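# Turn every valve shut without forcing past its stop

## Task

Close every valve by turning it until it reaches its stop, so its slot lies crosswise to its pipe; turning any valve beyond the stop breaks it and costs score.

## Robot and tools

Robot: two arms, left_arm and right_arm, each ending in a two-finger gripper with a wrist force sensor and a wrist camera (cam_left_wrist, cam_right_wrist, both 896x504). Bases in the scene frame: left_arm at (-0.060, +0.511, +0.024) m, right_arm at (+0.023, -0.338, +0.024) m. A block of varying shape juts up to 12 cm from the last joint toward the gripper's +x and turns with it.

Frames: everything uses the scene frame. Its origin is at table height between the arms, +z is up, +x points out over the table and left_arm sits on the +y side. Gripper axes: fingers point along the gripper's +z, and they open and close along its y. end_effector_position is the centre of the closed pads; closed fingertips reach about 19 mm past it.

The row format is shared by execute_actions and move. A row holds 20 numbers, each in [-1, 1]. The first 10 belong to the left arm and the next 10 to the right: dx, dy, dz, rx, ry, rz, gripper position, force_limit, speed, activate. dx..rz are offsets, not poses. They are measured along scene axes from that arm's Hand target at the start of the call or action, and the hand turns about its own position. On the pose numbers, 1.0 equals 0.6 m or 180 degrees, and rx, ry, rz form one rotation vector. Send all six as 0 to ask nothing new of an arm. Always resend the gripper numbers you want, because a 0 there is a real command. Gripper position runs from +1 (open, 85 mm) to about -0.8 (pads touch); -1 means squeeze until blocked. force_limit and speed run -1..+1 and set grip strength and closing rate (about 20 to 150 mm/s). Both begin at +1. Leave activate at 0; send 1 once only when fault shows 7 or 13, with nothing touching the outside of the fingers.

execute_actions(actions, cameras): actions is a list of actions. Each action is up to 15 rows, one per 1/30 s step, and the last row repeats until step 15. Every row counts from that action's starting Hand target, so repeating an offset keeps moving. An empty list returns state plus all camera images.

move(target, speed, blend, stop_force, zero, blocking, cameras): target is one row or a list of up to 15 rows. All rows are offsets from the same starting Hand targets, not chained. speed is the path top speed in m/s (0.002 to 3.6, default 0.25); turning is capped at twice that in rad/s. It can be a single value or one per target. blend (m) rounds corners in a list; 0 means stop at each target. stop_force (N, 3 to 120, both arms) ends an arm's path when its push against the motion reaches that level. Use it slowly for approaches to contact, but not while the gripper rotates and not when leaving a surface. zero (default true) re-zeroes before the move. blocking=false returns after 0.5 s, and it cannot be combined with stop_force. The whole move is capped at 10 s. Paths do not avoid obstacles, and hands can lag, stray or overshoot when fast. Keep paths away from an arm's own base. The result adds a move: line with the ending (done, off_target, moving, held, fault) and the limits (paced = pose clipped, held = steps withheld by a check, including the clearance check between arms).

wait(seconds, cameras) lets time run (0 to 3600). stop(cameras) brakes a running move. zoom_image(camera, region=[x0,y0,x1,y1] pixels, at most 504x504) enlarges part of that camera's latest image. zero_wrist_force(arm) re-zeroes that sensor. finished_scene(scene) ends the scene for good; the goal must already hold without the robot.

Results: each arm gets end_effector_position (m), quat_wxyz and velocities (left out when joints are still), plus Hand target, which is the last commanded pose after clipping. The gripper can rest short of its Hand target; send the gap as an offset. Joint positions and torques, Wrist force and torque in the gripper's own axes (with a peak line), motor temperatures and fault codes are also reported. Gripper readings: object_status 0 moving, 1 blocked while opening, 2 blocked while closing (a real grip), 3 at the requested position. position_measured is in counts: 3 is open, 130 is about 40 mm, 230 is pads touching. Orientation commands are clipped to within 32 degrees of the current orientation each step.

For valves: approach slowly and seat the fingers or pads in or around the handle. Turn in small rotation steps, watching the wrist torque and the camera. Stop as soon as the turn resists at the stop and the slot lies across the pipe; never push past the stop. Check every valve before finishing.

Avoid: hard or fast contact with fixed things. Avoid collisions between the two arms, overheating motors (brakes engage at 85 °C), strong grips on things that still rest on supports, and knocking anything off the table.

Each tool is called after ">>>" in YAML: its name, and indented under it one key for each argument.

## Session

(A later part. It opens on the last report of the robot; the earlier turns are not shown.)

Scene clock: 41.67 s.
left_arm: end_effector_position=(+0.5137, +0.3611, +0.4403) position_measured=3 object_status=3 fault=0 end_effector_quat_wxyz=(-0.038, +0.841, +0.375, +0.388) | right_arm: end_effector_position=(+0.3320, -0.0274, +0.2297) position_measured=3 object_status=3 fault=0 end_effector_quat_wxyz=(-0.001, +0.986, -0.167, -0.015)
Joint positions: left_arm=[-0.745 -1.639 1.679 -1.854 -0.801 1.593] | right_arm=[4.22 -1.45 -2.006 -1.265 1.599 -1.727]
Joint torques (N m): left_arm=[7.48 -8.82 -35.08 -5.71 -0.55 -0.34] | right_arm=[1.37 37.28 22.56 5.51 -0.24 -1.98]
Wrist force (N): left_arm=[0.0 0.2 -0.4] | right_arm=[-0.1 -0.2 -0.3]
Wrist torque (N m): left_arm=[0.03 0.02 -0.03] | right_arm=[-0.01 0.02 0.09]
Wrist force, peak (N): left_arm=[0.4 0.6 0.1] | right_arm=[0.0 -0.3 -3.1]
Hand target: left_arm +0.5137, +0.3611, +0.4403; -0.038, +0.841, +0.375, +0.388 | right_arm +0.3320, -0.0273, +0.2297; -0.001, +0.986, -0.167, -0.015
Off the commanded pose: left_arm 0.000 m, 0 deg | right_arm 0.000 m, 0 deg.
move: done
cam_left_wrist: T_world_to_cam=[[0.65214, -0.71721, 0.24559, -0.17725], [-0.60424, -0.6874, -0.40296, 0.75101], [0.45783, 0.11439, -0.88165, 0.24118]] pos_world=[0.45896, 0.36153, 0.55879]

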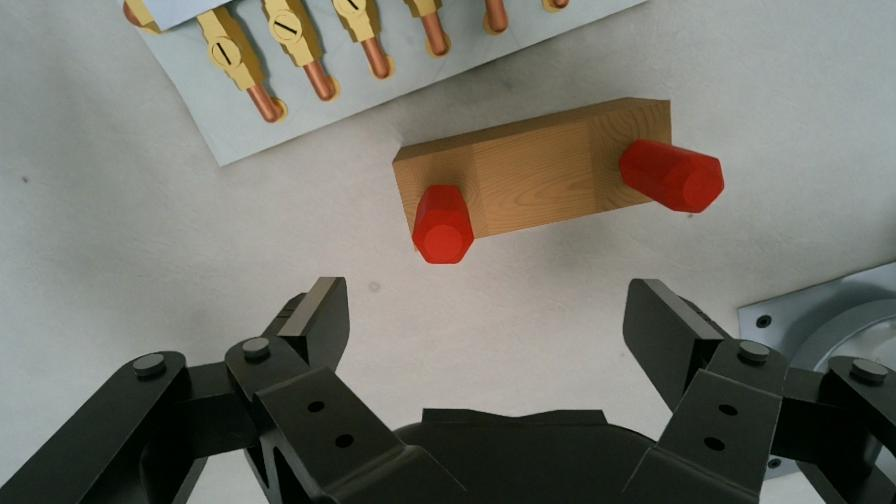

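>>> move:
  target: [0,0,0, 0,0,0, 1,1,1,0, -0.0067,0.0238,0.0,0,0,-0.5,1,1,1,0]
  cameras: ["cam_left_wrist"]
  speed: 0.6

>>> zoom_image:
  camera: "cam_left_wrist"
  region: [400, 150, 600, 350]

>>> move:
  target: [0,0,0, 0,0,0, 1,1,1,0, 0,0,-0.06667,0,0,0,1,1,1,0]
  cameras: ["cam_left_wrist"]

>>> zoom_image:
  camera: "cam_left_wrist"
  region: [400, 180, 600, 380]

Scene clock: 48.63 s.
left_arm: end_effector_position=(+0.5137, +0.3611, +0.4403) position_measured=3 object_status=3 fault=0 end_effector_quat_wxyz=(-0.038, +0.841, +0.375, +0.388) | right_arm: end_effector_position=(+0.3279, -0.0130, +0.2298) position_measured=3 object_status=3 fault=0 end_effector_quat_wxyz=(+0.011, -0.580, +0.815, +0.010) end_effector_velocity=(-0.001, +0.000, +0.000) end_effector_angular_velocity=(+0.001, +0.001, -0.004)
Joint positions: left_arm=[-0.745 -1.639 1.679 -1.854 -0.801 1.593] | right_arm=[4.257 -1.445 -2.02 -1.219 1.578 -0.12]
Joint velocities: left_arm=[within noise] | right_arm=[0 0 0 0 0.002 0.005]
Joint torques (N m): left_arm=[7.24 -8.34 -34.94 -5.68 -0.55 -0.65] | right_arm=[-8.54 34.76 9.94 1.72 2.03 2.15]
Wrist force (N): left_arm=[-0.1 0.5 -0.2] | right_arm=[0.1 0.3 0.1]
Wrist torque (N m): left_arm=[0.08 0.04 -0.03] | right_arm=[0.08 -0.01 -0.03]
Wrist force, peak (N): left_arm=[0.2 0.8 -0.5] | right_arm=[1.0 0.1 -0.2]
Hand target: left_arm +0.5137, +0.3611, +0.4403; -0.038, +0.841, +0.375, +0.388 | right_arm +0.3280, -0.0131, +0.2297; +0.011, -0.579, +0.815, +0.010
Off the commanded pose: left_arm 0.000 m, 0 deg | right_arm 0.000 m, 0 deg.
move: done
cam_left_wrist: T_world_to_cam=[[0.65214, -0.71721, 0.24559, -0.17725], [-0.60424, -0.6874, -0.40296, 0.75101], [0.45783, 0.11439, -0.88165, 0.24118]] pos_world=[0.45896, 0.36153, 0.55879]

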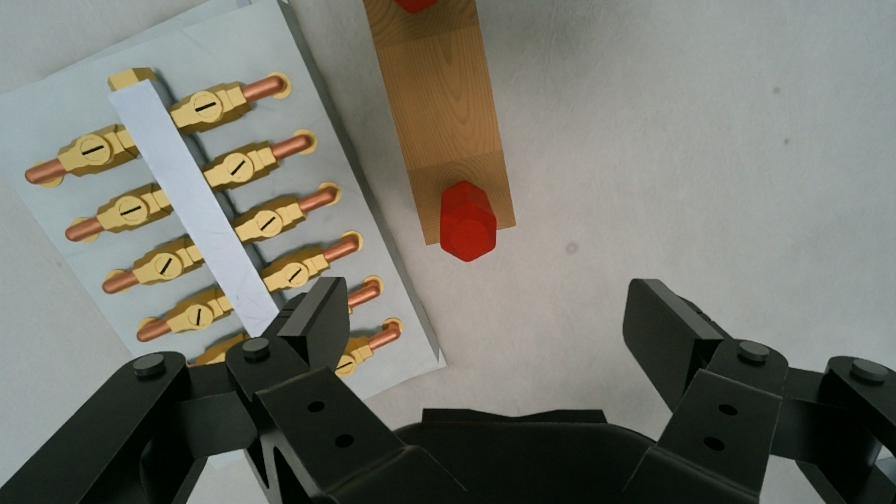

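Scaled by 2.520 from the camera's image (finer frame: 1280x720).

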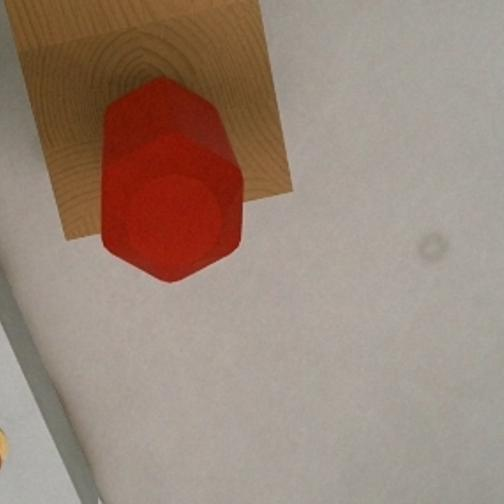

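Scene clock: 49.30 s.
left_arm: end_effector_position=(+0.5137, +0.3611, +0.4403) position_measured=3 object_status=3 fault=0 end_effector_quat_wxyz=(-0.038, +0.841, +0.375, +0.388) | right_arm: end_effector_position=(+0.3279, -0.0131, +0.1897) position_measured=3 object_status=3 fault=0 end_effector_quat_wxyz=(+0.011, -0.579, +0.815, +0.010)
Joint positions: left_arm=[-0.745 -1.639 1.679 -1.854 -0.801 1.593] | right_arm=[4.257 -1.484 -2.095 -1.104 1.578 -0.119]
Joint torques (N m): left_arm=[7.14 -8.57 -34.73 -5.71 -0.58 -0.72] | right_arm=[-11.47 35.21 20.28 5.52 1.03 -2.05]
Wrist force (N): left_arm=[0.0 0.7 0.2] | right_arm=[0.2 0.0 -0.1]
Wrist torque (N m): left_arm=[0.11 0.03 -0.03] | right_arm=[0.01 -0.02 -0.04]
Wrist force, peak (N): left_arm=[0.2 0.7 -0.2] | right_arm=[0.8 0.4 3.3]
Hand target: left_arm +0.5137, +0.3611, +0.4403; -0.038, +0.841, +0.375, +0.388 | right_arm +0.3280, -0.0131, +0.1897; +0.011, -0.579, +0.815, +0.010
Off the commanded pose: left_arm 0.000 m, 0 deg | right_arm 0.000 m, 0 deg.
move: done
cam_left_wrist: T_world_to_cam=[[0.65214, -0.71721, 0.24559, -0.17725], [-0.60424, -0.6874, -0.40296, 0.75101], [0.45783, 0.11439, -0.88165, 0.24118]] pos_world=[0.45896, 0.36153, 0.55879]

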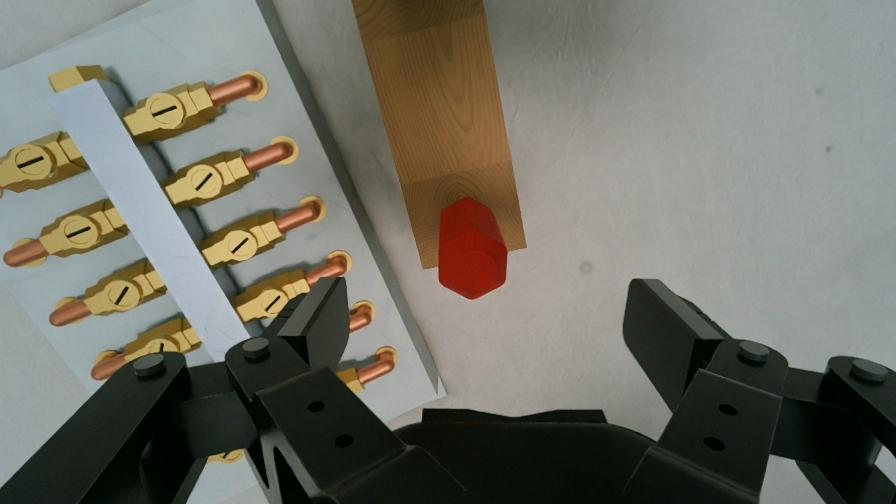

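Scaled by 2.520 from the camera's image (finer frame: 1280x720).

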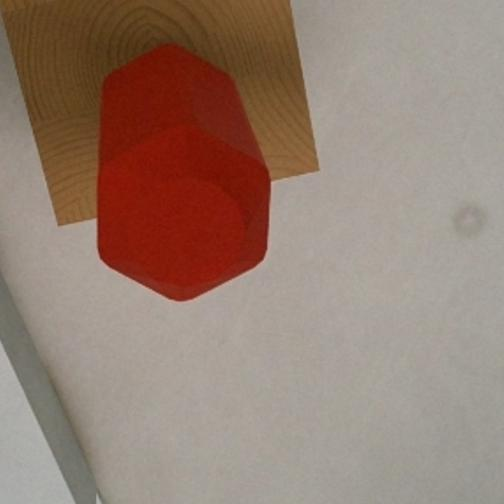

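>>> move:
  target: [0,0,0, 0,0,0, 1,1,1,0, 0.0017,0.005,-0.1245,0,0,0,1,1,1,0]
  cameras: ["cam_left_wrist"]
  speed: 0.1
  stop_force: 6

Scene clock: 53.17 s.
left_arm: end_effector_position=(+0.5137, +0.3611, +0.4403) position_measured=3 object_status=3 fault=0 end_effector_quat_wxyz=(-0.038, +0.841, +0.375, +0.388) | right_arm: end_effector_position=(+0.3290, -0.0100, +0.1150) position_measured=3 object_status=3 fault=0 end_effector_quat_wxyz=(+0.011, -0.579, +0.815, +0.010)
Joint positions: left_arm=[-0.745 -1.639 1.679 -1.854 -0.801 1.593] | right_arm=[4.258 -1.602 -2.206 -0.875 1.578 -0.118]
Joint torques (N m): left_arm=[7.32 -8.82 -34.66 -5.63 -0.57 -1.01] | right_arm=[0.23 41.47 34.44 5.73 -1.39 -1.63]
Wrist force (N): left_arm=[0.3 0.2 -0.3] | right_arm=[0.1 0.3 -0.2]
Wrist torque (N m): left_arm=[0.04 -0.02 -0.02] | right_arm=[0.06 -0.02 -0.01]
Wrist force, peak (N): left_arm=[0.3 1.0 -0.1] | right_arm=[0.3 0.2 -1.8]
Hand target: left_arm +0.5137, +0.3611, +0.4403; -0.038, +0.841, +0.375, +0.388 | right_arm +0.3290, -0.0101, +0.1150; +0.011, -0.579, +0.815, +0.010
Off the commanded pose: left_arm 0.000 m, 0 deg | right_arm 0.000 m, 0 deg.
move: done
cam_left_wrist: T_world_to_cam=[[0.65214, -0.71721, 0.24559, -0.17725], [-0.60424, -0.6874, -0.40296, 0.75101], [0.45783, 0.11439, -0.88165, 0.24118]] pos_world=[0.45896, 0.36153, 0.55879]

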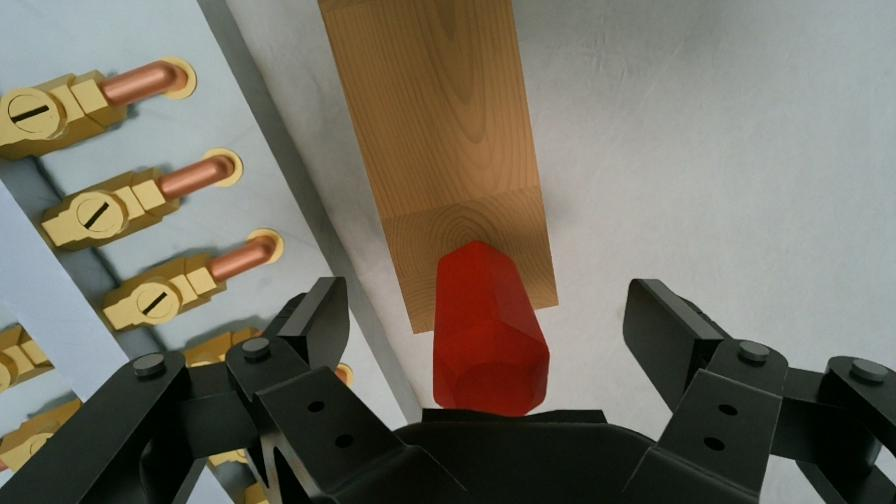

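>>> move:
  target: [0,0,0, 0,0,0, 1,1,1,0, 0,0,0,0,0,0,-1,-0.5,-1,0]
  cameras: ["cam_left_wrist"]

Scene clock: 56.97 s.
left_arm: end_effector_position=(+0.5137, +0.3611, +0.4403) position_measured=3 object_status=3 fault=0 end_effector_quat_wxyz=(-0.038, +0.841, +0.375, +0.388) | right_arm: end_effector_position=(+0.3290, -0.0100, +0.1151) position_measured=163 object_status=2 fault=0 end_effector_quat_wxyz=(+0.011, -0.579, +0.815, +0.010)
Joint positions: left_arm=[-0.745 -1.639 1.679 -1.854 -0.801 1.593] | right_arm=[4.258 -1.602 -2.206 -0.875 1.578 -0.118]
Joint torques (N m): left_arm=[7.14 -8.58 -35.2 -5.71 -0.62 -1.1] | right_arm=[-9.75 40.25 31.9 5.17 0.23 -1.99]
Wrist force (N): left_arm=[-0.1 0.4 0.0] | right_arm=[0.2 0.1 0.6]
Wrist torque (N m): left_arm=[0.07 0.04 -0.02] | right_arm=[0.03 -0.03 -0.01]
Wrist force, peak (N): left_arm=[0.5 0.6 -0.5] | right_arm=[0.1 -1.6 0.5]
Hand target: left_arm +0.5137, +0.3611, +0.4403; -0.038, +0.841, +0.375, +0.388 | right_arm +0.3290, -0.0101, +0.1150; +0.011, -0.579, +0.815, +0.010
Off the commanded pose: left_arm 0.000 m, 0 deg | right_arm 0.000 m, 0 deg.
move: done
cam_left_wrist: T_world_to_cam=[[0.65214, -0.71721, 0.24559, -0.17725], [-0.60424, -0.6874, -0.40296, 0.75101], [0.45783, 0.11439, -0.88165, 0.24118]] pos_world=[0.45896, 0.36153, 0.55879]

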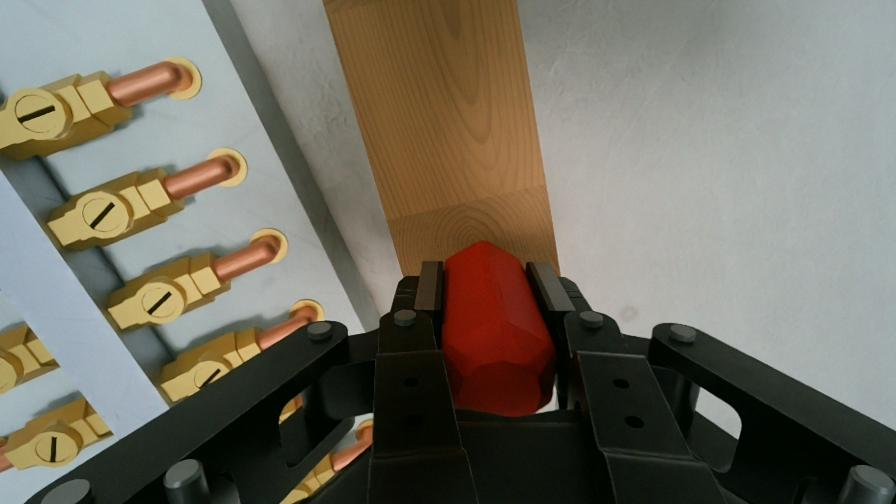

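>>> move:
  target: [0,0,0, 0,0,0, 1,1,1,0, 0,0,0.25,0,0,0,-1,-0.5,-1,0]
  cameras: ["cam_left_wrist"]
  speed: 0.12

>>> zoom_image:
  camera: "cam_left_wrist"
  region: [380, 150, 600, 370]

Scene clock: 59.20 s.
left_arm: end_effector_position=(+0.5137, +0.3611, +0.4403) position_measured=3 object_status=3 fault=0 end_effector_quat_wxyz=(-0.038, +0.841, +0.375, +0.388) | right_arm: end_effector_position=(+0.3290, -0.0100, +0.2651) position_measured=163 object_status=2 fault=0 end_effector_quat_wxyz=(+0.011, -0.579, +0.815, +0.010)
Joint positions: left_arm=[-0.745 -1.639 1.679 -1.854 -0.801 1.593] | right_arm=[4.258 -1.427 -1.941 -1.315 1.578 -0.118]
Joint torques (N m): left_arm=[7.55 -8.47 -35.08 -5.65 -0.48 -1.15] | right_arm=[15.05 4.28 12.43 3.69 0.76 2]
Wrist force (N): left_arm=[0.2 0.4 -0.3] | right_arm=[0.3 -0.1 0.4]
Wrist torque (N m): left_arm=[0.07 0.00 -0.02] | right_arm=[0.01 -0.03 -0.04]
Wrist force, peak (N): left_arm=[0.3 0.7 -0.4] | right_arm=[0.4 0.0 2.5]
Hand target: left_arm +0.5137, +0.3611, +0.4403; -0.038, +0.841, +0.375, +0.388 | right_arm +0.3290, -0.0101, +0.2650; +0.011, -0.579, +0.815, +0.010
Off the commanded pose: left_arm 0.000 m, 0 deg | right_arm 0.000 m, 0 deg.
move: done
cam_left_wrist: T_world_to_cam=[[0.65214, -0.71721, 0.24559, -0.17725], [-0.60424, -0.6874, -0.40296, 0.75101], [0.45783, 0.11439, -0.88165, 0.24118]] pos_world=[0.45896, 0.36153, 0.55879]

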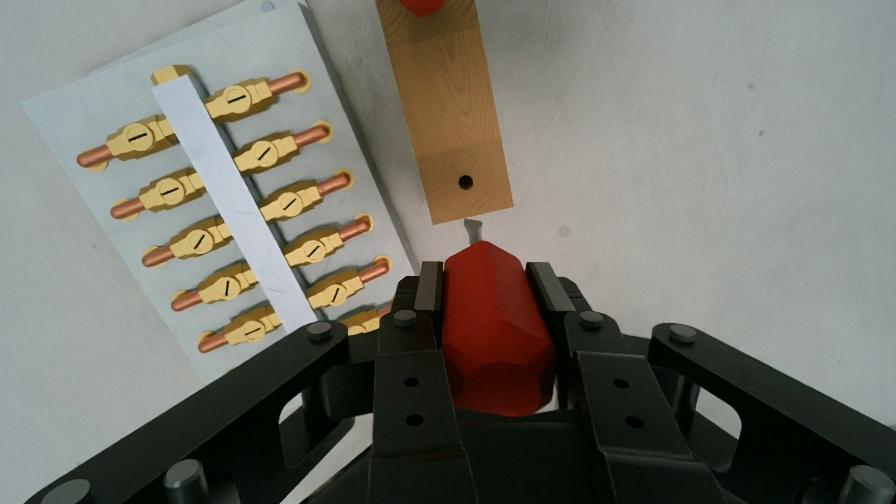

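Scaled by 2.291 from the camera's image (finer frame: 1280x720).

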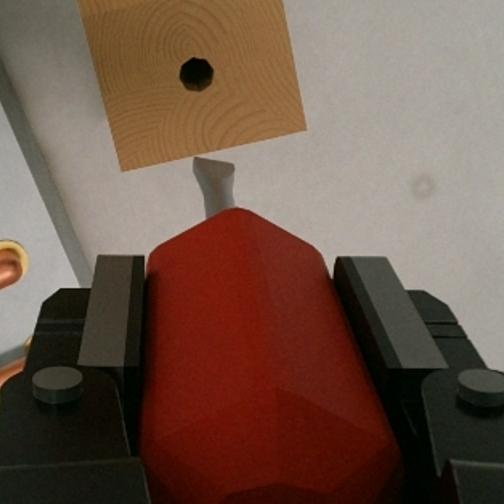

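>>> zoom_image:
  camera: "cam_left_wrist"
  region: [445, 200, 505, 260]

Scaled by 8.400 from the camera's image (finer frame: 1280x720).

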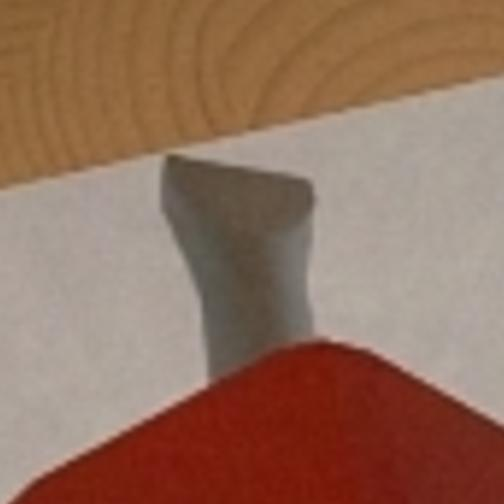

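>>> move:
  target:
    - [0,0,0, 0,0,0, 1,1,1,0, 0.213,-0.170,0,0,0,0.161,-1,-0.5,-1,0]
    - [0,0,0, 0,0,0, 1,1,1,0, 0.213,-0.170,-0.075,0,0,0.161,-1,-0.5,-1,0]
  cameras: ["cam_left_wrist"]
  blend: 0.02

>>> zoom_image:
  camera: "cam_left_wrist"
  region: [380, 130, 580, 330]

Scene clock: 69.23 s.
left_arm: end_effector_position=(+0.5137, +0.3611, +0.4403) position_measured=3 object_status=3 fault=0 end_effector_quat_wxyz=(-0.038, +0.841, +0.375, +0.388) | right_arm: end_effector_position=(+0.4568, -0.1121, +0.2200) position_measured=163 object_status=2 fault=0 end_effector_quat_wxyz=(-0.008, +0.765, -0.644, -0.012)
Joint positions: left_arm=[-0.745 -1.639 1.679 -1.854 -0.801 1.593] | right_arm=[3.882 -1.574 -1.922 -1.204 1.598 -1]
Joint torques (N m): left_arm=[6.91 -8.47 -35.02 -5.64 -0.57 -1.23] | right_arm=[14.16 44.77 18.73 5.69 -1.92 -2.03]
Wrist force (N): left_arm=[0.1 0.2 -0.4] | right_arm=[0.3 -0.5 0.9]
Wrist torque (N m): left_arm=[0.04 0.02 -0.02] | right_arm=[-0.05 -0.03 0.09]
Wrist force, peak (N): left_arm=[0.5 0.7 -0.5] | right_arm=[-3.7 7.4 0.4]
Hand target: left_arm +0.5137, +0.3611, +0.4403; -0.038, +0.841, +0.375, +0.388 | right_arm +0.4568, -0.1121, +0.2200; -0.008, +0.765, -0.644, -0.012
Off the commanded pose: left_arm 0.000 m, 0 deg | right_arm 0.000 m, 0 deg.
move: done
cam_left_wrist: T_world_to_cam=[[0.65214, -0.71721, 0.24559, -0.17725], [-0.60424, -0.6874, -0.40296, 0.75101], [0.45783, 0.11439, -0.88165, 0.24118]] pos_world=[0.45896, 0.36153, 0.55879]

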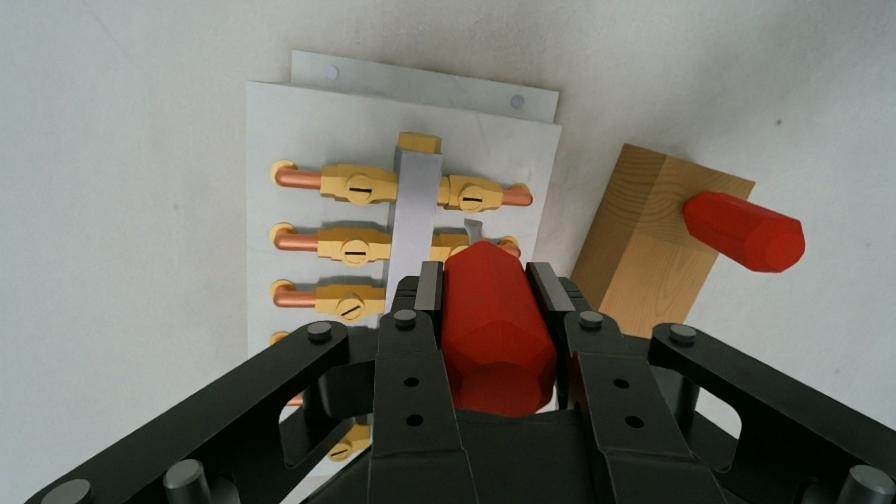

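Scaled by 2.520 from the camera's image (finer frame: 1280x720).

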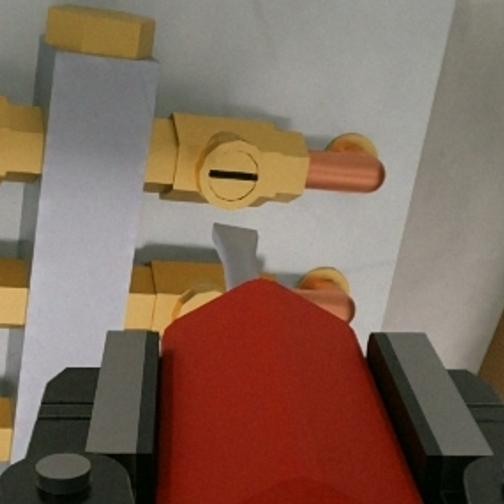

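>>> move:
  target: [0,0,0, 0,0,0, 1,1,1,0, -0.0038,0.0037,-0.05,0,0,0.035,-1,-0.5,-1,0]
  cameras: ["cam_left_wrist"]
  speed: 0.1
  stop_force: 5

>>> zoom_image:
  camera: "cam_left_wrist"
  region: [430, 170, 520, 260]

Scene clock: 72.73 s.
left_arm: end_effector_position=(+0.5137, +0.3611, +0.4403) position_measured=3 object_status=3 fault=0 end_effector_quat_wxyz=(-0.038, +0.841, +0.375, +0.388) | right_arm: end_effector_position=(+0.4545, -0.1098, +0.1900) position_measured=163 object_status=2 fault=0 end_effector_quat_wxyz=(-0.007, +0.799, -0.601, -0.013)
Joint positions: left_arm=[-0.745 -1.639 1.679 -1.854 -0.801 1.593] | right_arm=[3.888 -1.603 -1.975 -1.125 1.599 -1.104]
Joint torques (N m): left_arm=[7.07 -8.79 -35.14 -5.72 -0.62 -1.22] | right_arm=[-10.74 45.41 38.16 0.04 1.35 -1.87]
Wrist force (N): left_arm=[0.2 0.4 -0.1] | right_arm=[0.2 -0.7 0.5]
Wrist torque (N m): left_arm=[0.07 -0.01 -0.03] | right_arm=[-0.08 -0.03 0.11]
Wrist force, peak (N): left_arm=[0.3 0.7 -0.5] | right_arm=[0.2 -0.7 1.7]
Hand target: left_arm +0.5137, +0.3611, +0.4403; -0.038, +0.841, +0.375, +0.388 | right_arm +0.4545, -0.1098, +0.1900; -0.007, +0.799, -0.601, -0.013
Off the commanded pose: left_arm 0.000 m, 0 deg | right_arm 0.000 m, 0 deg.
move: done
cam_left_wrist: T_world_to_cam=[[0.65214, -0.71721, 0.24559, -0.17725], [-0.60424, -0.6874, -0.40296, 0.75101], [0.45783, 0.11439, -0.88165, 0.24118]] pos_world=[0.45896, 0.36153, 0.55879]

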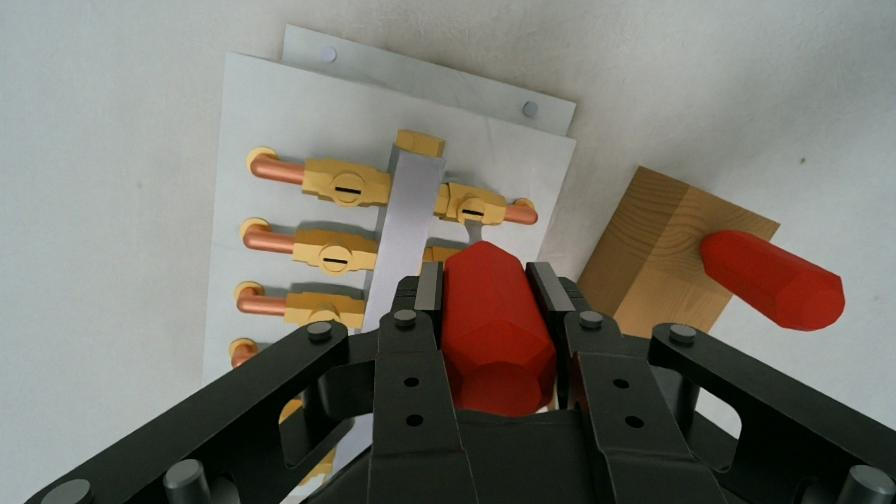

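Scaled by 5.600 from the camera's image (finer frame: 1280x720).

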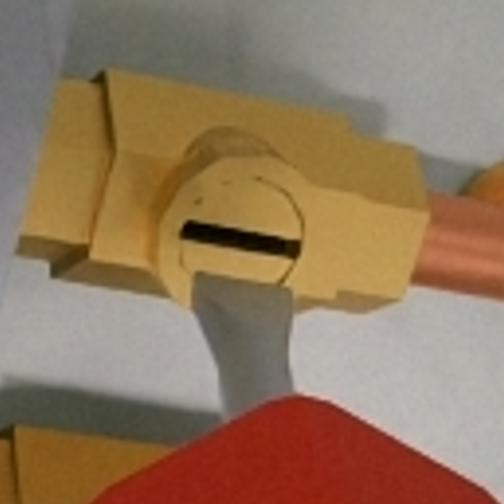

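>>> move:
  target: [0,0,0, 0,0,0, 1,1,1,0, 0,0,-0.0167,0,0,0.00,-1,-0.5,-1,0]
  cameras: ["cam_left_wrist"]
  speed: 0.03
  stop_force: 4

>>> zoom_image:
  camera: "cam_left_wrist"
  region: [430, 170, 520, 260]

Scene clock: 75.73 s.
left_arm: end_effector_position=(+0.5137, +0.3611, +0.4403) position_measured=3 object_status=3 fault=0 end_effector_quat_wxyz=(-0.038, +0.841, +0.375, +0.388) | right_arm: end_effector_position=(+0.4545, -0.1098, +0.1812) position_measured=163 object_status=2 fault=0 end_effector_quat_wxyz=(-0.007, +0.799, -0.601, -0.013)
Joint positions: left_arm=[-0.745 -1.639 1.679 -1.854 -0.801 1.593] | right_arm=[3.888 -1.612 -1.99 -1.1 1.599 -1.104]
Joint torques (N m): left_arm=[7.33 -8.82 -35.44 -5.65 -0.51 -1.13] | right_arm=[-11.4 46.34 37.6 5.43 -0.72 -2.09]
Wrist force (N): left_arm=[-0.1 0.3 -0.3] | right_arm=[0.2 -0.8 0.7]
Wrist torque (N m): left_arm=[0.04 0.05 -0.02] | right_arm=[-0.09 -0.02 0.11]
Wrist force, peak (N): left_arm=[0.0 0.8 -0.5] | right_arm=[1.7 4.2 -21.4]
Hand target: left_arm +0.5137, +0.3611, +0.4403; -0.038, +0.841, +0.375, +0.388 | right_arm +0.4545, -0.1098, +0.1812; -0.007, +0.799, -0.601, -0.013 (not the last commanded pose)
Off the commanded pose: left_arm 0.000 m, 0 deg | right_arm 0.001 m, 0 deg.
move: contact (right_arm)
cam_left_wrist: T_world_to_cam=[[0.65214, -0.71721, 0.24559, -0.17725], [-0.60424, -0.6874, -0.40296, 0.75101], [0.45783, 0.11439, -0.88165, 0.24118]] pos_world=[0.45896, 0.36153, 0.55879]

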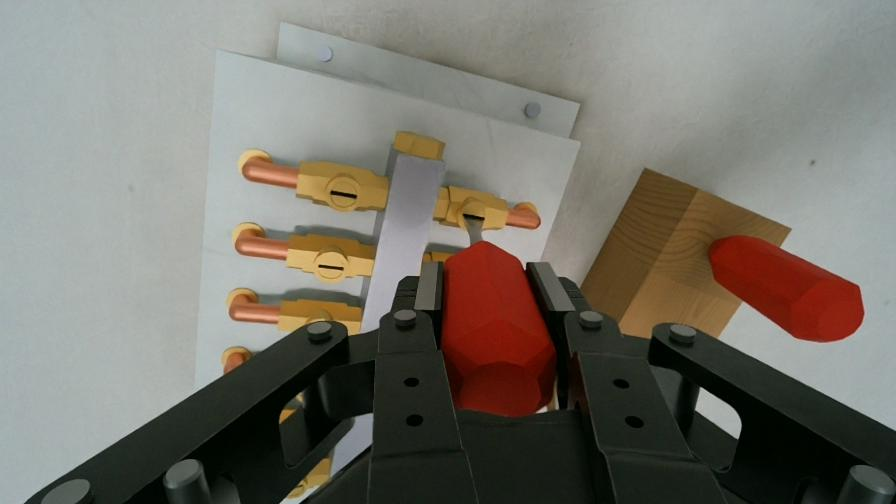

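Scaled by 5.600 from the camera's image (finer frame: 1280x720).

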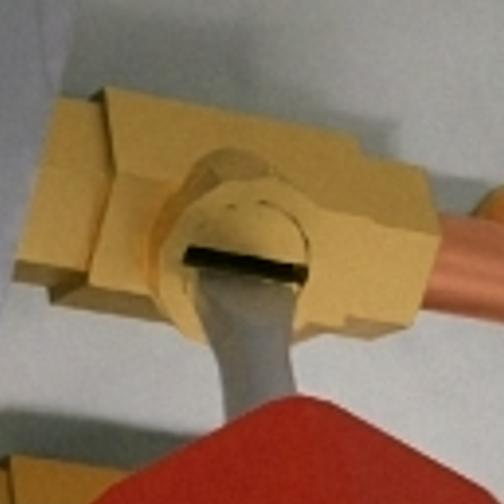

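>>> move:
  target:
    - [0,0,0, 0,0,0, 1,1,1,0, 0,0,0.004,0,0,0.00,-1,-0.5,-1,0]
    - [0,0,0, 0,0,0, 1,1,1,0, 0.0009,-0.0032,0.004,0,0,0.00,-1,-0.5,-1,0]
  cameras: ["cam_left_wrist"]
  speed: 0.03

>>> zoom_image:
  camera: "cam_left_wrist"
  region: [430, 170, 520, 260]

>>> move:
  target: [0,0,0, 0,0,0, 1,1,1,0, 0,0,-0.02,0,0,0.00,-1,-0.5,-1,0]
  cameras: ["cam_left_wrist"]
  speed: 0.01
  stop_force: 4

>>> zoom_image:
  camera: "cam_left_wrist"
  region: [430, 170, 520, 260]

Scene clock: 78.03 s.
left_arm: end_effector_position=(+0.5137, +0.3611, +0.4403) position_measured=3 object_status=3 fault=0 end_effector_quat_wxyz=(-0.038, +0.841, +0.375, +0.388) | right_arm: end_effector_position=(+0.4552, -0.1119, +0.1837) position_measured=163 object_status=2 fault=0 end_effector_quat_wxyz=(-0.008, +0.799, -0.601, -0.013)
Joint positions: left_arm=[-0.745 -1.639 1.679 -1.854 -0.801 1.593] | right_arm=[3.884 -1.609 -1.987 -1.107 1.599 -1.108]
Joint torques (N m): left_arm=[7.57 -8.65 -35.38 -5.66 -0.49 -1.14] | right_arm=[15.98 40.71 6.63 5.89 0.28 1.27]
Wrist force (N): left_arm=[0.5 0.3 -0.1] | right_arm=[-0.1 -0.8 0.9]
Wrist torque (N m): left_arm=[0.05 -0.06 -0.03] | right_arm=[-0.10 0.01 0.10]
Wrist force, peak (N): left_arm=[0.0 0.8 -0.1] | right_arm=[0.1 -0.8 1.4]
Hand target: left_arm +0.5137, +0.3611, +0.4403; -0.038, +0.841, +0.375, +0.388 | right_arm +0.4550, -0.1117, +0.1836; -0.007, +0.799, -0.601, -0.013
Off the commanded pose: left_arm 0.000 m, 0 deg | right_arm 0.000 m, 0 deg.
move: done
cam_left_wrist: T_world_to_cam=[[0.65214, -0.71721, 0.24559, -0.17725], [-0.60424, -0.6874, -0.40296, 0.75101], [0.45783, 0.11439, -0.88165, 0.24118]] pos_world=[0.45896, 0.36153, 0.55879]

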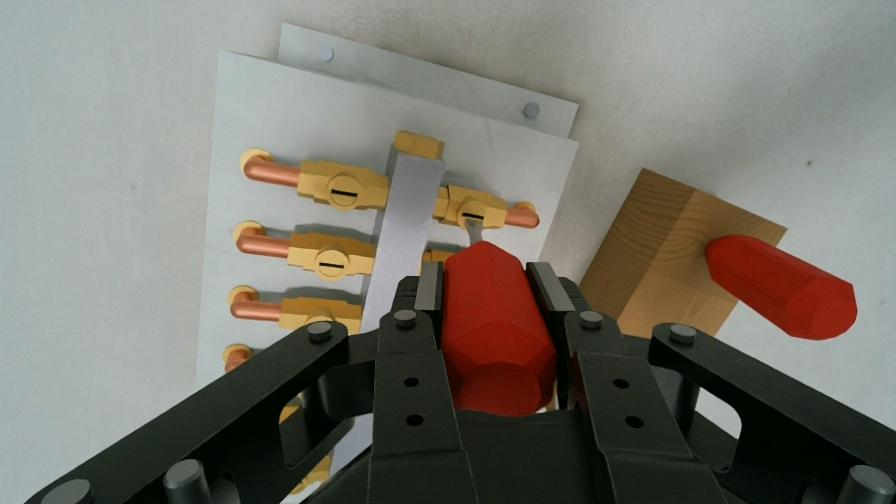

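Scaled by 5.600 from the camera's image (finer frame: 1280x720).

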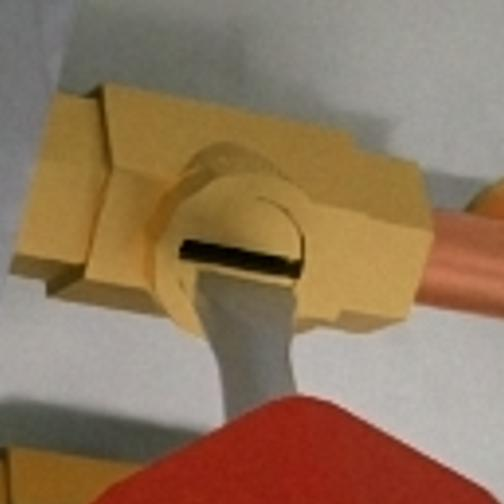

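Scene clock: 79.47 s.
left_arm: end_effector_position=(+0.5137, +0.3611, +0.4403) position_measured=3 object_status=3 fault=0 end_effector_quat_wxyz=(-0.038, +0.841, +0.375, +0.388) | right_arm: end_effector_position=(+0.4551, -0.1118, +0.1810) position_measured=163 object_status=2 fault=0 end_effector_quat_wxyz=(-0.008, +0.799, -0.601, -0.013)
Joint positions: left_arm=[-0.745 -1.639 1.679 -1.854 -0.801 1.593] | right_arm=[3.884 -1.612 -1.991 -1.099 1.599 -1.108]
Joint torques (N m): left_arm=[7.88 -9.19 -35.5 -5.65 -0.56 -1.18] | right_arm=[4.55 44.2 36.57 0.11 1.34 1.87]
Wrist force (N): left_arm=[0.0 0.3 -0.4] | right_arm=[0.7 -0.8 -2.4]
Wrist torque (N m): left_arm=[0.06 0.04 -0.03] | right_arm=[-0.10 0.04 0.10]
Wrist force, peak (N): left_arm=[0.5 0.7 -0.1] | right_arm=[1.4 4.0 -14.7]
Hand target: left_arm +0.5137, +0.3611, +0.4403; -0.038, +0.841, +0.375, +0.388 | right_arm +0.4551, -0.1118, +0.1810; -0.008, +0.799, -0.601, -0.013 (not the last commanded pose)
Off the commanded pose: left_arm 0.000 m, 0 deg | right_arm 0.009 m, 0 deg.
move: contact (right_arm)
cam_left_wrist: T_world_to_cam=[[0.65214, -0.71721, 0.24559, -0.17725], [-0.60424, -0.6874, -0.40296, 0.75101], [0.45783, 0.11439, -0.88165, 0.24118]] pos_world=[0.45896, 0.36153, 0.55879]

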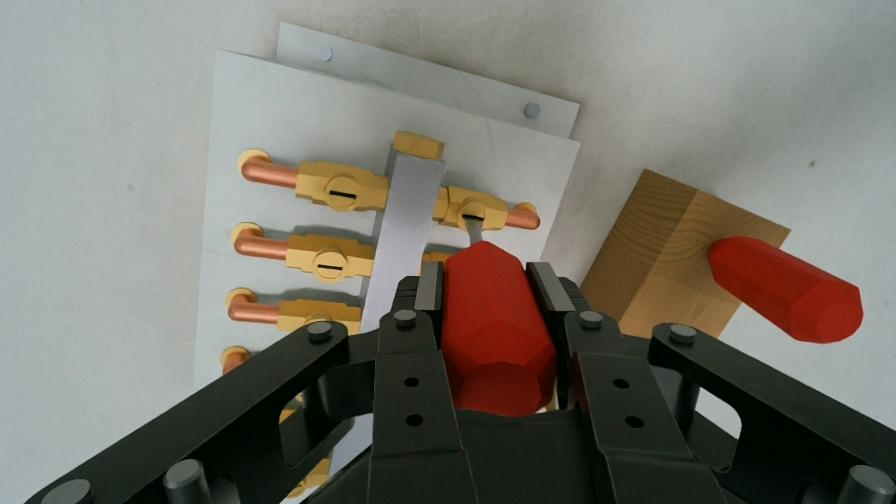

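Scaled by 5.600 from the camera's image (finer frame: 1280x720).

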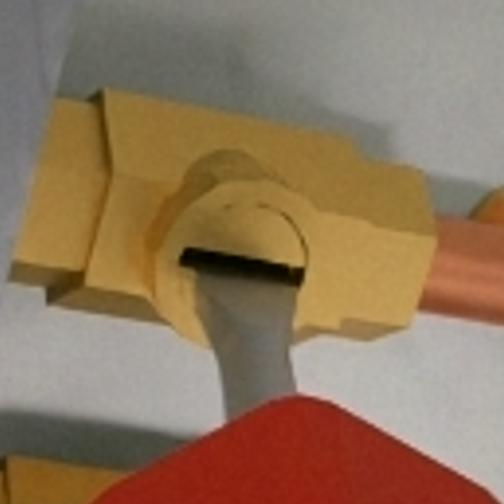

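>>> move:
  target:
    - [0,0,0, 0,0,0, 1,1,1,0, 0,0,0.005,0,0,0.00,-1,-0.5,-1,0]
    - [0,0,0, 0,0,0, 1,1,1,0, 0.0009,-0.0032,0.005,0,0,0.00,-1,-0.5,-1,0]
  cameras: ["cam_left_wrist"]
  speed: 0.03

>>> zoom_image:
  camera: "cam_left_wrist"
  region: [430, 170, 520, 260]

Scene clock: 81.27 s.
left_arm: end_effector_position=(+0.5137, +0.3611, +0.4403) position_measured=3 object_status=3 fault=0 end_effector_quat_wxyz=(-0.038, +0.841, +0.375, +0.388) | right_arm: end_effector_position=(+0.4557, -0.1138, +0.1840) position_measured=163 object_status=2 fault=0 end_effector_quat_wxyz=(-0.008, +0.799, -0.601, -0.013)
Joint positions: left_arm=[-0.745 -1.639 1.679 -1.854 -0.801 1.593] | right_arm=[3.88 -1.607 -1.987 -1.108 1.599 -1.112]
Joint torques (N m): left_arm=[7.18 -8.47 -35.21 -5.66 -0.58 -1.21] | right_arm=[14.19 40.78 7.13 5.89 2.08 0.77]
Wrist force (N): left_arm=[0.4 0.1 -0.3] | right_arm=[0.1 -0.8 0.7]
Wrist torque (N m): left_arm=[0.02 -0.04 -0.02] | right_arm=[-0.09 -0.01 0.10]
Wrist force, peak (N): left_arm=[0.2 0.8 -0.2] | right_arm=[0.5 -0.9 -2.6]
Hand target: left_arm +0.5137, +0.3611, +0.4403; -0.038, +0.841, +0.375, +0.388 | right_arm +0.4556, -0.1137, +0.1840; -0.008, +0.799, -0.601, -0.013
Off the commanded pose: left_arm 0.000 m, 0 deg | right_arm 0.000 m, 0 deg.
move: done
cam_left_wrist: T_world_to_cam=[[0.65214, -0.71721, 0.24559, -0.17725], [-0.60424, -0.6874, -0.40296, 0.75101], [0.45783, 0.11439, -0.88165, 0.24118]] pos_world=[0.45896, 0.36153, 0.55879]

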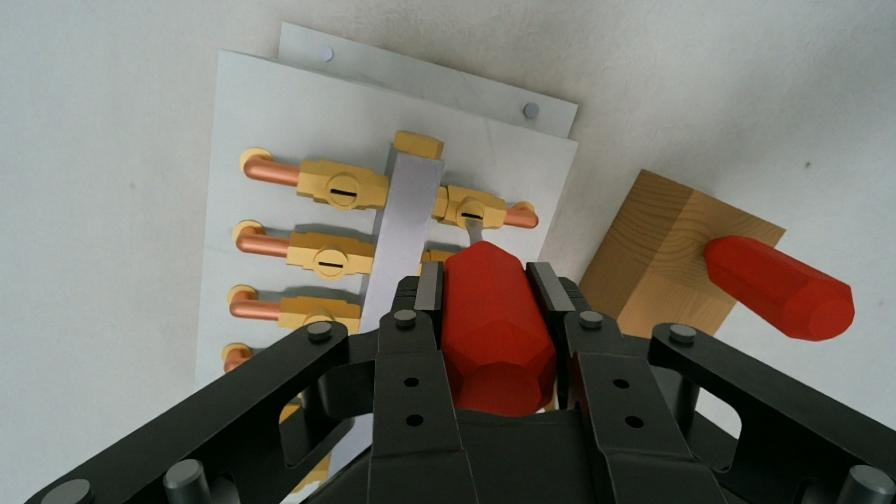

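Scaled by 5.600 from the camera's image (finer frame: 1280x720).

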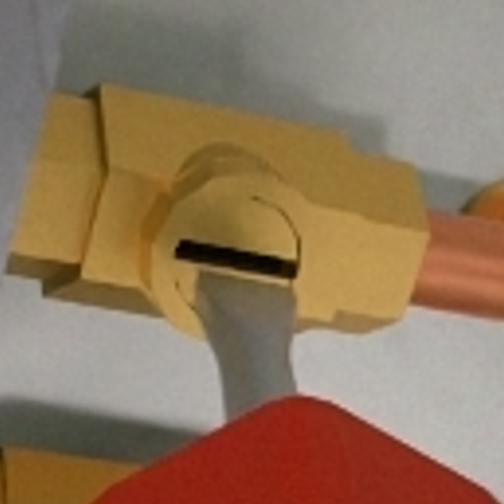

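>>> move:
  target: [0,0,0, 0,0,0, 1,1,1,0, 0.0009,-0.0032,0.00,0,0,0.00,-1,-0.5,-1,0]
  cameras: ["cam_left_wrist"]
  speed: 0.03

>>> zoom_image:
  camera: "cam_left_wrist"
  region: [430, 170, 520, 260]

Scene clock: 83.33 s.
left_arm: end_effector_position=(+0.5137, +0.3611, +0.4403) position_measured=3 object_status=3 fault=0 end_effector_quat_wxyz=(-0.038, +0.841, +0.375, +0.388) | right_arm: end_effector_position=(+0.4562, -0.1157, +0.1839) position_measured=163 object_status=2 fault=0 end_effector_quat_wxyz=(-0.008, +0.799, -0.601, -0.013)
Joint positions: left_arm=[-0.745 -1.639 1.679 -1.854 -0.801 1.593] | right_arm=[3.876 -1.606 -1.988 -1.108 1.599 -1.116]
Joint torques (N m): left_arm=[7.73 -8.6 -35.12 -5.61 -0.54 -1.13] | right_arm=[10.02 45.55 17.07 2.08 1.91 2.23]
Wrist force (N): left_arm=[0.2 0.5 -0.3] | right_arm=[0.3 -0.7 0.7]
Wrist torque (N m): left_arm=[0.09 0.00 -0.02] | right_arm=[-0.08 -0.04 0.11]
Wrist force, peak (N): left_arm=[0.4 0.5 -0.5] | right_arm=[-0.1 -1.1 0.8]
Hand target: left_arm +0.5137, +0.3611, +0.4403; -0.038, +0.841, +0.375, +0.388 | right_arm +0.4561, -0.1156, +0.1840; -0.008, +0.799, -0.601, -0.013
Off the commanded pose: left_arm 0.000 m, 0 deg | right_arm 0.000 m, 0 deg.
move: done
cam_left_wrist: T_world_to_cam=[[0.65214, -0.71721, 0.24559, -0.17725], [-0.60424, -0.6874, -0.40296, 0.75101], [0.45783, 0.11439, -0.88165, 0.24118]] pos_world=[0.45896, 0.36153, 0.55879]

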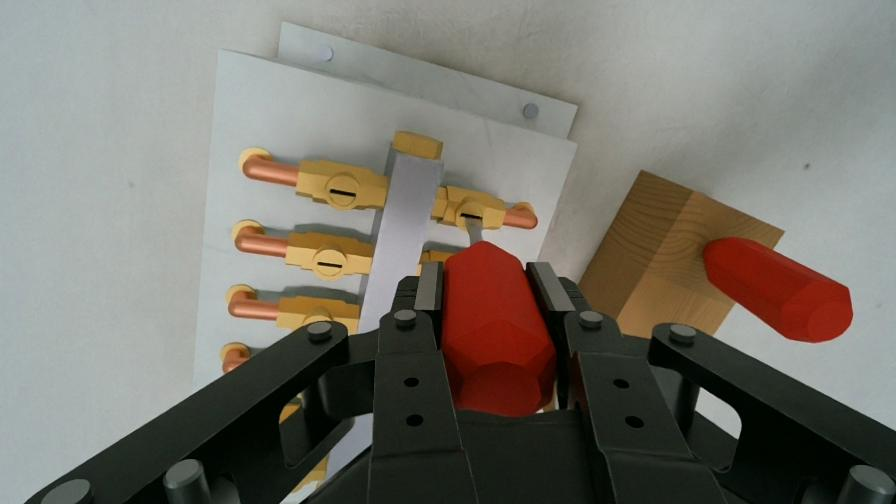

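Scaled by 5.600 from the camera's image (finer frame: 1280x720).

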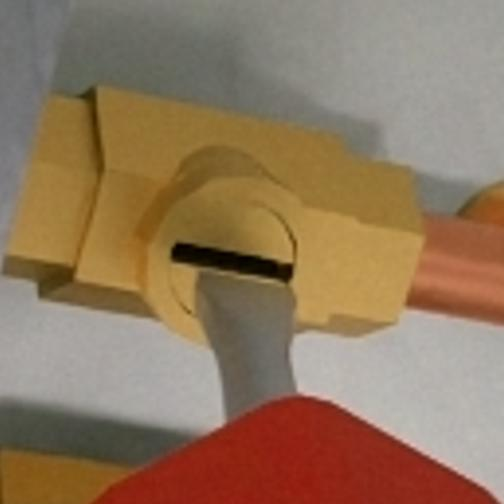

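>>> wait:
  seconds: 0.5
  cameras: ["cam_left_wrist"]

>>> zoom_image:
  camera: "cam_left_wrist"
  region: [430, 170, 520, 260]

Scene clock: 84.67 s.
left_arm: end_effector_position=(+0.5137, +0.3611, +0.4403) position_measured=3 object_status=3 fault=0 end_effector_quat_wxyz=(-0.038, +0.841, +0.375, +0.388) | right_arm: end_effector_position=(+0.4561, -0.1156, +0.1840) position_measured=163 object_status=2 fault=0 end_effector_quat_wxyz=(-0.008, +0.799, -0.601, -0.013)
Joint positions: left_arm=[-0.745 -1.639 1.679 -1.854 -0.801 1.593] | right_arm=[3.877 -1.606 -1.988 -1.108 1.599 -1.116]
Joint torques (N m): left_arm=[7.22 -8.73 -35.26 -5.68 -0.54 -1.15] | right_arm=[14.57 45.83 37.41 0.02 1.79 2.07]
Wrist force (N): left_arm=[0.3 0.4 -0.1] | right_arm=[-0.2 -0.6 0.8]
Wrist torque (N m): left_arm=[0.07 -0.02 -0.02] | right_arm=[-0.05 0.03 0.10]
Wrist force, peak (N): left_arm=[0.2 0.8 -0.4] | right_arm=[-0.3 -1.1 0.9]
Hand target: left_arm +0.5137, +0.3611, +0.4403; -0.038, +0.841, +0.375, +0.388 | right_arm +0.4561, -0.1156, +0.1840; -0.008, +0.799, -0.601, -0.013
Tool commands: left_gripper/position=+1.0 left_gripper/force_limit=+1.0 left_gripper/speed=+1.0 left_gripper/activate=+0.0 right_gripper/position=-1.0 right_gripper/force_limit=-0.5 right_gripper/speed=-1.0 right_gripper/activate=+0.0
Off the commanded pose: left_arm 0.000 m, 0 deg | right_arm 0.000 m, 0 deg.
wait: 0.50 s; at rest from the start
cam_left_wrist: T_world_to_cam=[[0.65214, -0.71721, 0.24559, -0.17725], [-0.60424, -0.6874, -0.40296, 0.75101], [0.45783, 0.11439, -0.88165, 0.24118]] pos_world=[0.45896, 0.36153, 0.55879]

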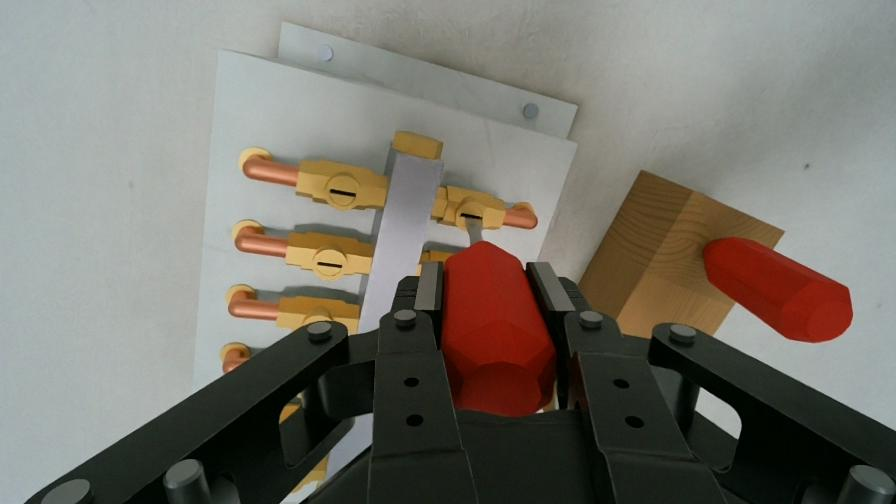

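Scaled by 5.600 from the camera's image (finer frame: 1280x720).

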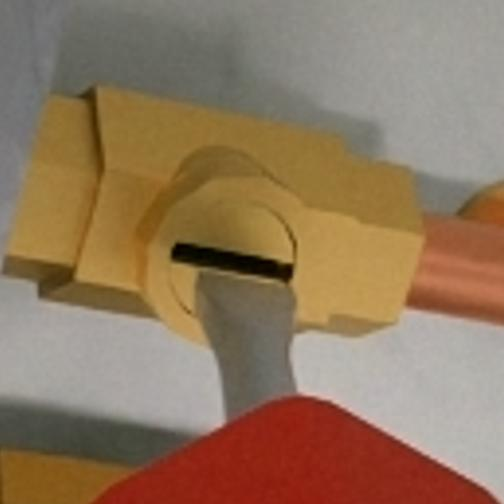

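>>> move:
  target: [0,0,0, 0,0,0, 1,1,1,0, 0.0031,-0.0035,0.00,0,0,0.00,-1,-0.5,-1,0]
  cameras: ["cam_left_wrist"]
  speed: 0.03

>>> zoom_image:
  camera: "cam_left_wrist"
  region: [430, 170, 520, 260]

Scene clock: 85.93 s.
left_arm: end_effector_position=(+0.5137, +0.3611, +0.4403) position_measured=3 object_status=3 fault=0 end_effector_quat_wxyz=(-0.038, +0.841, +0.375, +0.388) | right_arm: end_effector_position=(+0.4581, -0.1178, +0.1841) position_measured=163 object_status=2 fault=0 end_effector_quat_wxyz=(-0.008, +0.799, -0.601, -0.013)
Joint positions: left_arm=[-0.745 -1.639 1.679 -1.854 -0.801 1.593] | right_arm=[3.87 -1.608 -1.986 -1.108 1.599 -1.122]
Joint torques (N m): left_arm=[7.7 -8.67 -34.97 -5.75 -0.58 -1.05] | right_arm=[15.64 8.2 24.38 0.59 2.11 2.15]
Wrist force (N): left_arm=[0.1 0.3 -0.4] | right_arm=[0.1 -0.8 0.6]
Wrist torque (N m): left_arm=[0.05 0.02 -0.02] | right_arm=[-0.10 0.00 0.11]
Wrist force, peak (N): left_arm=[0.2 0.7 -0.2] | right_arm=[-1.2 -1.2 0.8]
Hand target: left_arm +0.5137, +0.3611, +0.4403; -0.038, +0.841, +0.375, +0.388 | right_arm +0.4580, -0.1177, +0.1840; -0.008, +0.799, -0.601, -0.013
Off the commanded pose: left_arm 0.000 m, 0 deg | right_arm 0.000 m, 0 deg.
move: done
cam_left_wrist: T_world_to_cam=[[0.65214, -0.71721, 0.24559, -0.17725], [-0.60424, -0.6874, -0.40296, 0.75101], [0.45783, 0.11439, -0.88165, 0.24118]] pos_world=[0.45896, 0.36153, 0.55879]

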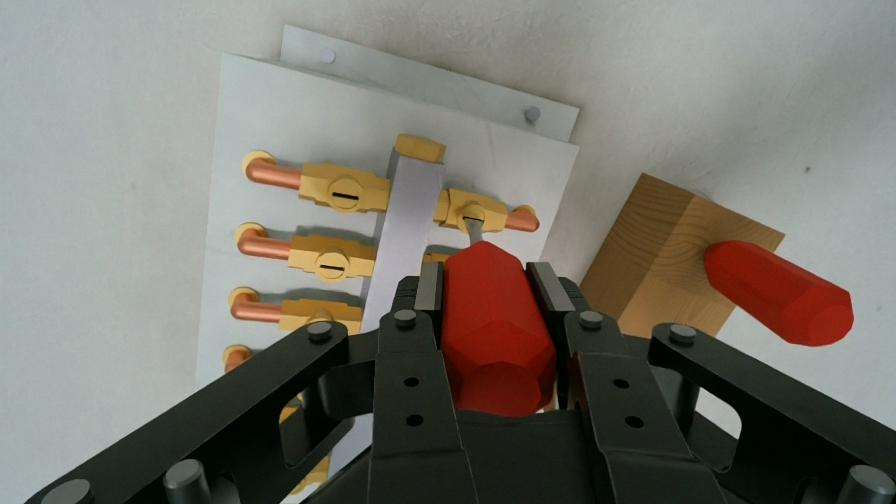

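Scaled by 5.600 from the camera's image (finer frame: 1280x720).

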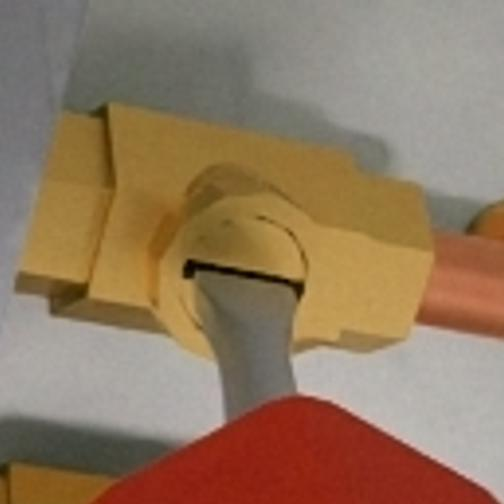

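>>> move:
  target: [0,0,0, 0,0,0, 1,1,1,0, 0,0,-0.02,0,0,0.00,-1,-0.5,-1,0]
  cameras: ["cam_left_wrist"]
  speed: 0.01
  stop_force: 4

>>> zoom_image:
  camera: "cam_left_wrist"
  region: [430, 170, 520, 260]

Scene clock: 88.67 s.
left_arm: end_effector_position=(+0.5137, +0.3611, +0.4403) position_measured=3 object_status=3 fault=0 end_effector_quat_wxyz=(-0.038, +0.841, +0.375, +0.388) | right_arm: end_effector_position=(+0.4580, -0.1177, +0.1796) position_measured=163 object_status=2 fault=0 end_effector_quat_wxyz=(-0.008, +0.799, -0.601, -0.013)
Joint positions: left_arm=[-0.745 -1.639 1.679 -1.854 -0.801 1.593] | right_arm=[3.871 -1.613 -1.993 -1.096 1.599 -1.122]
Joint torques (N m): left_arm=[7.57 -8.47 -34.94 -5.69 -0.45 -1.15] | right_arm=[15.74 46.5 36.33 -0.17 1.89 2.06]
Wrist force (N): left_arm=[0.2 0.4 -0.3] | right_arm=[-0.3 -3.4 2.6]
Wrist torque (N m): left_arm=[0.05 0.01 -0.02] | right_arm=[0.17 -0.04 0.15]
Wrist force, peak (N): left_arm=[0.4 0.8 -0.3] | right_arm=[0.0 0.7 -10.4]
Hand target: left_arm +0.5137, +0.3611, +0.4403; -0.038, +0.841, +0.375, +0.388 | right_arm +0.4580, -0.1177, +0.1796; -0.008, +0.799, -0.601, -0.013 (not the last commanded pose)
Off the commanded pose: left_arm 0.000 m, 0 deg | right_arm 0.008 m, 0 deg.
move: contact (right_arm)
cam_left_wrist: T_world_to_cam=[[0.65214, -0.71721, 0.24559, -0.17725], [-0.60424, -0.6874, -0.40296, 0.75101], [0.45783, 0.11439, -0.88165, 0.24118]] pos_world=[0.45896, 0.36153, 0.55879]

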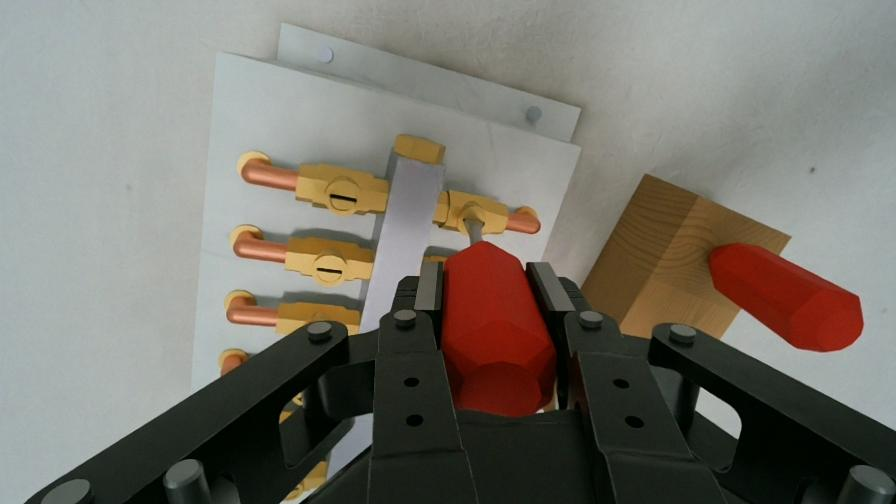

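Scaled by 5.600 from the camera's image (finer frame: 1280x720).

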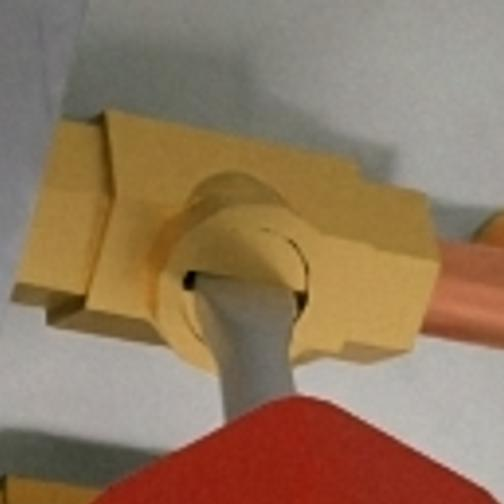

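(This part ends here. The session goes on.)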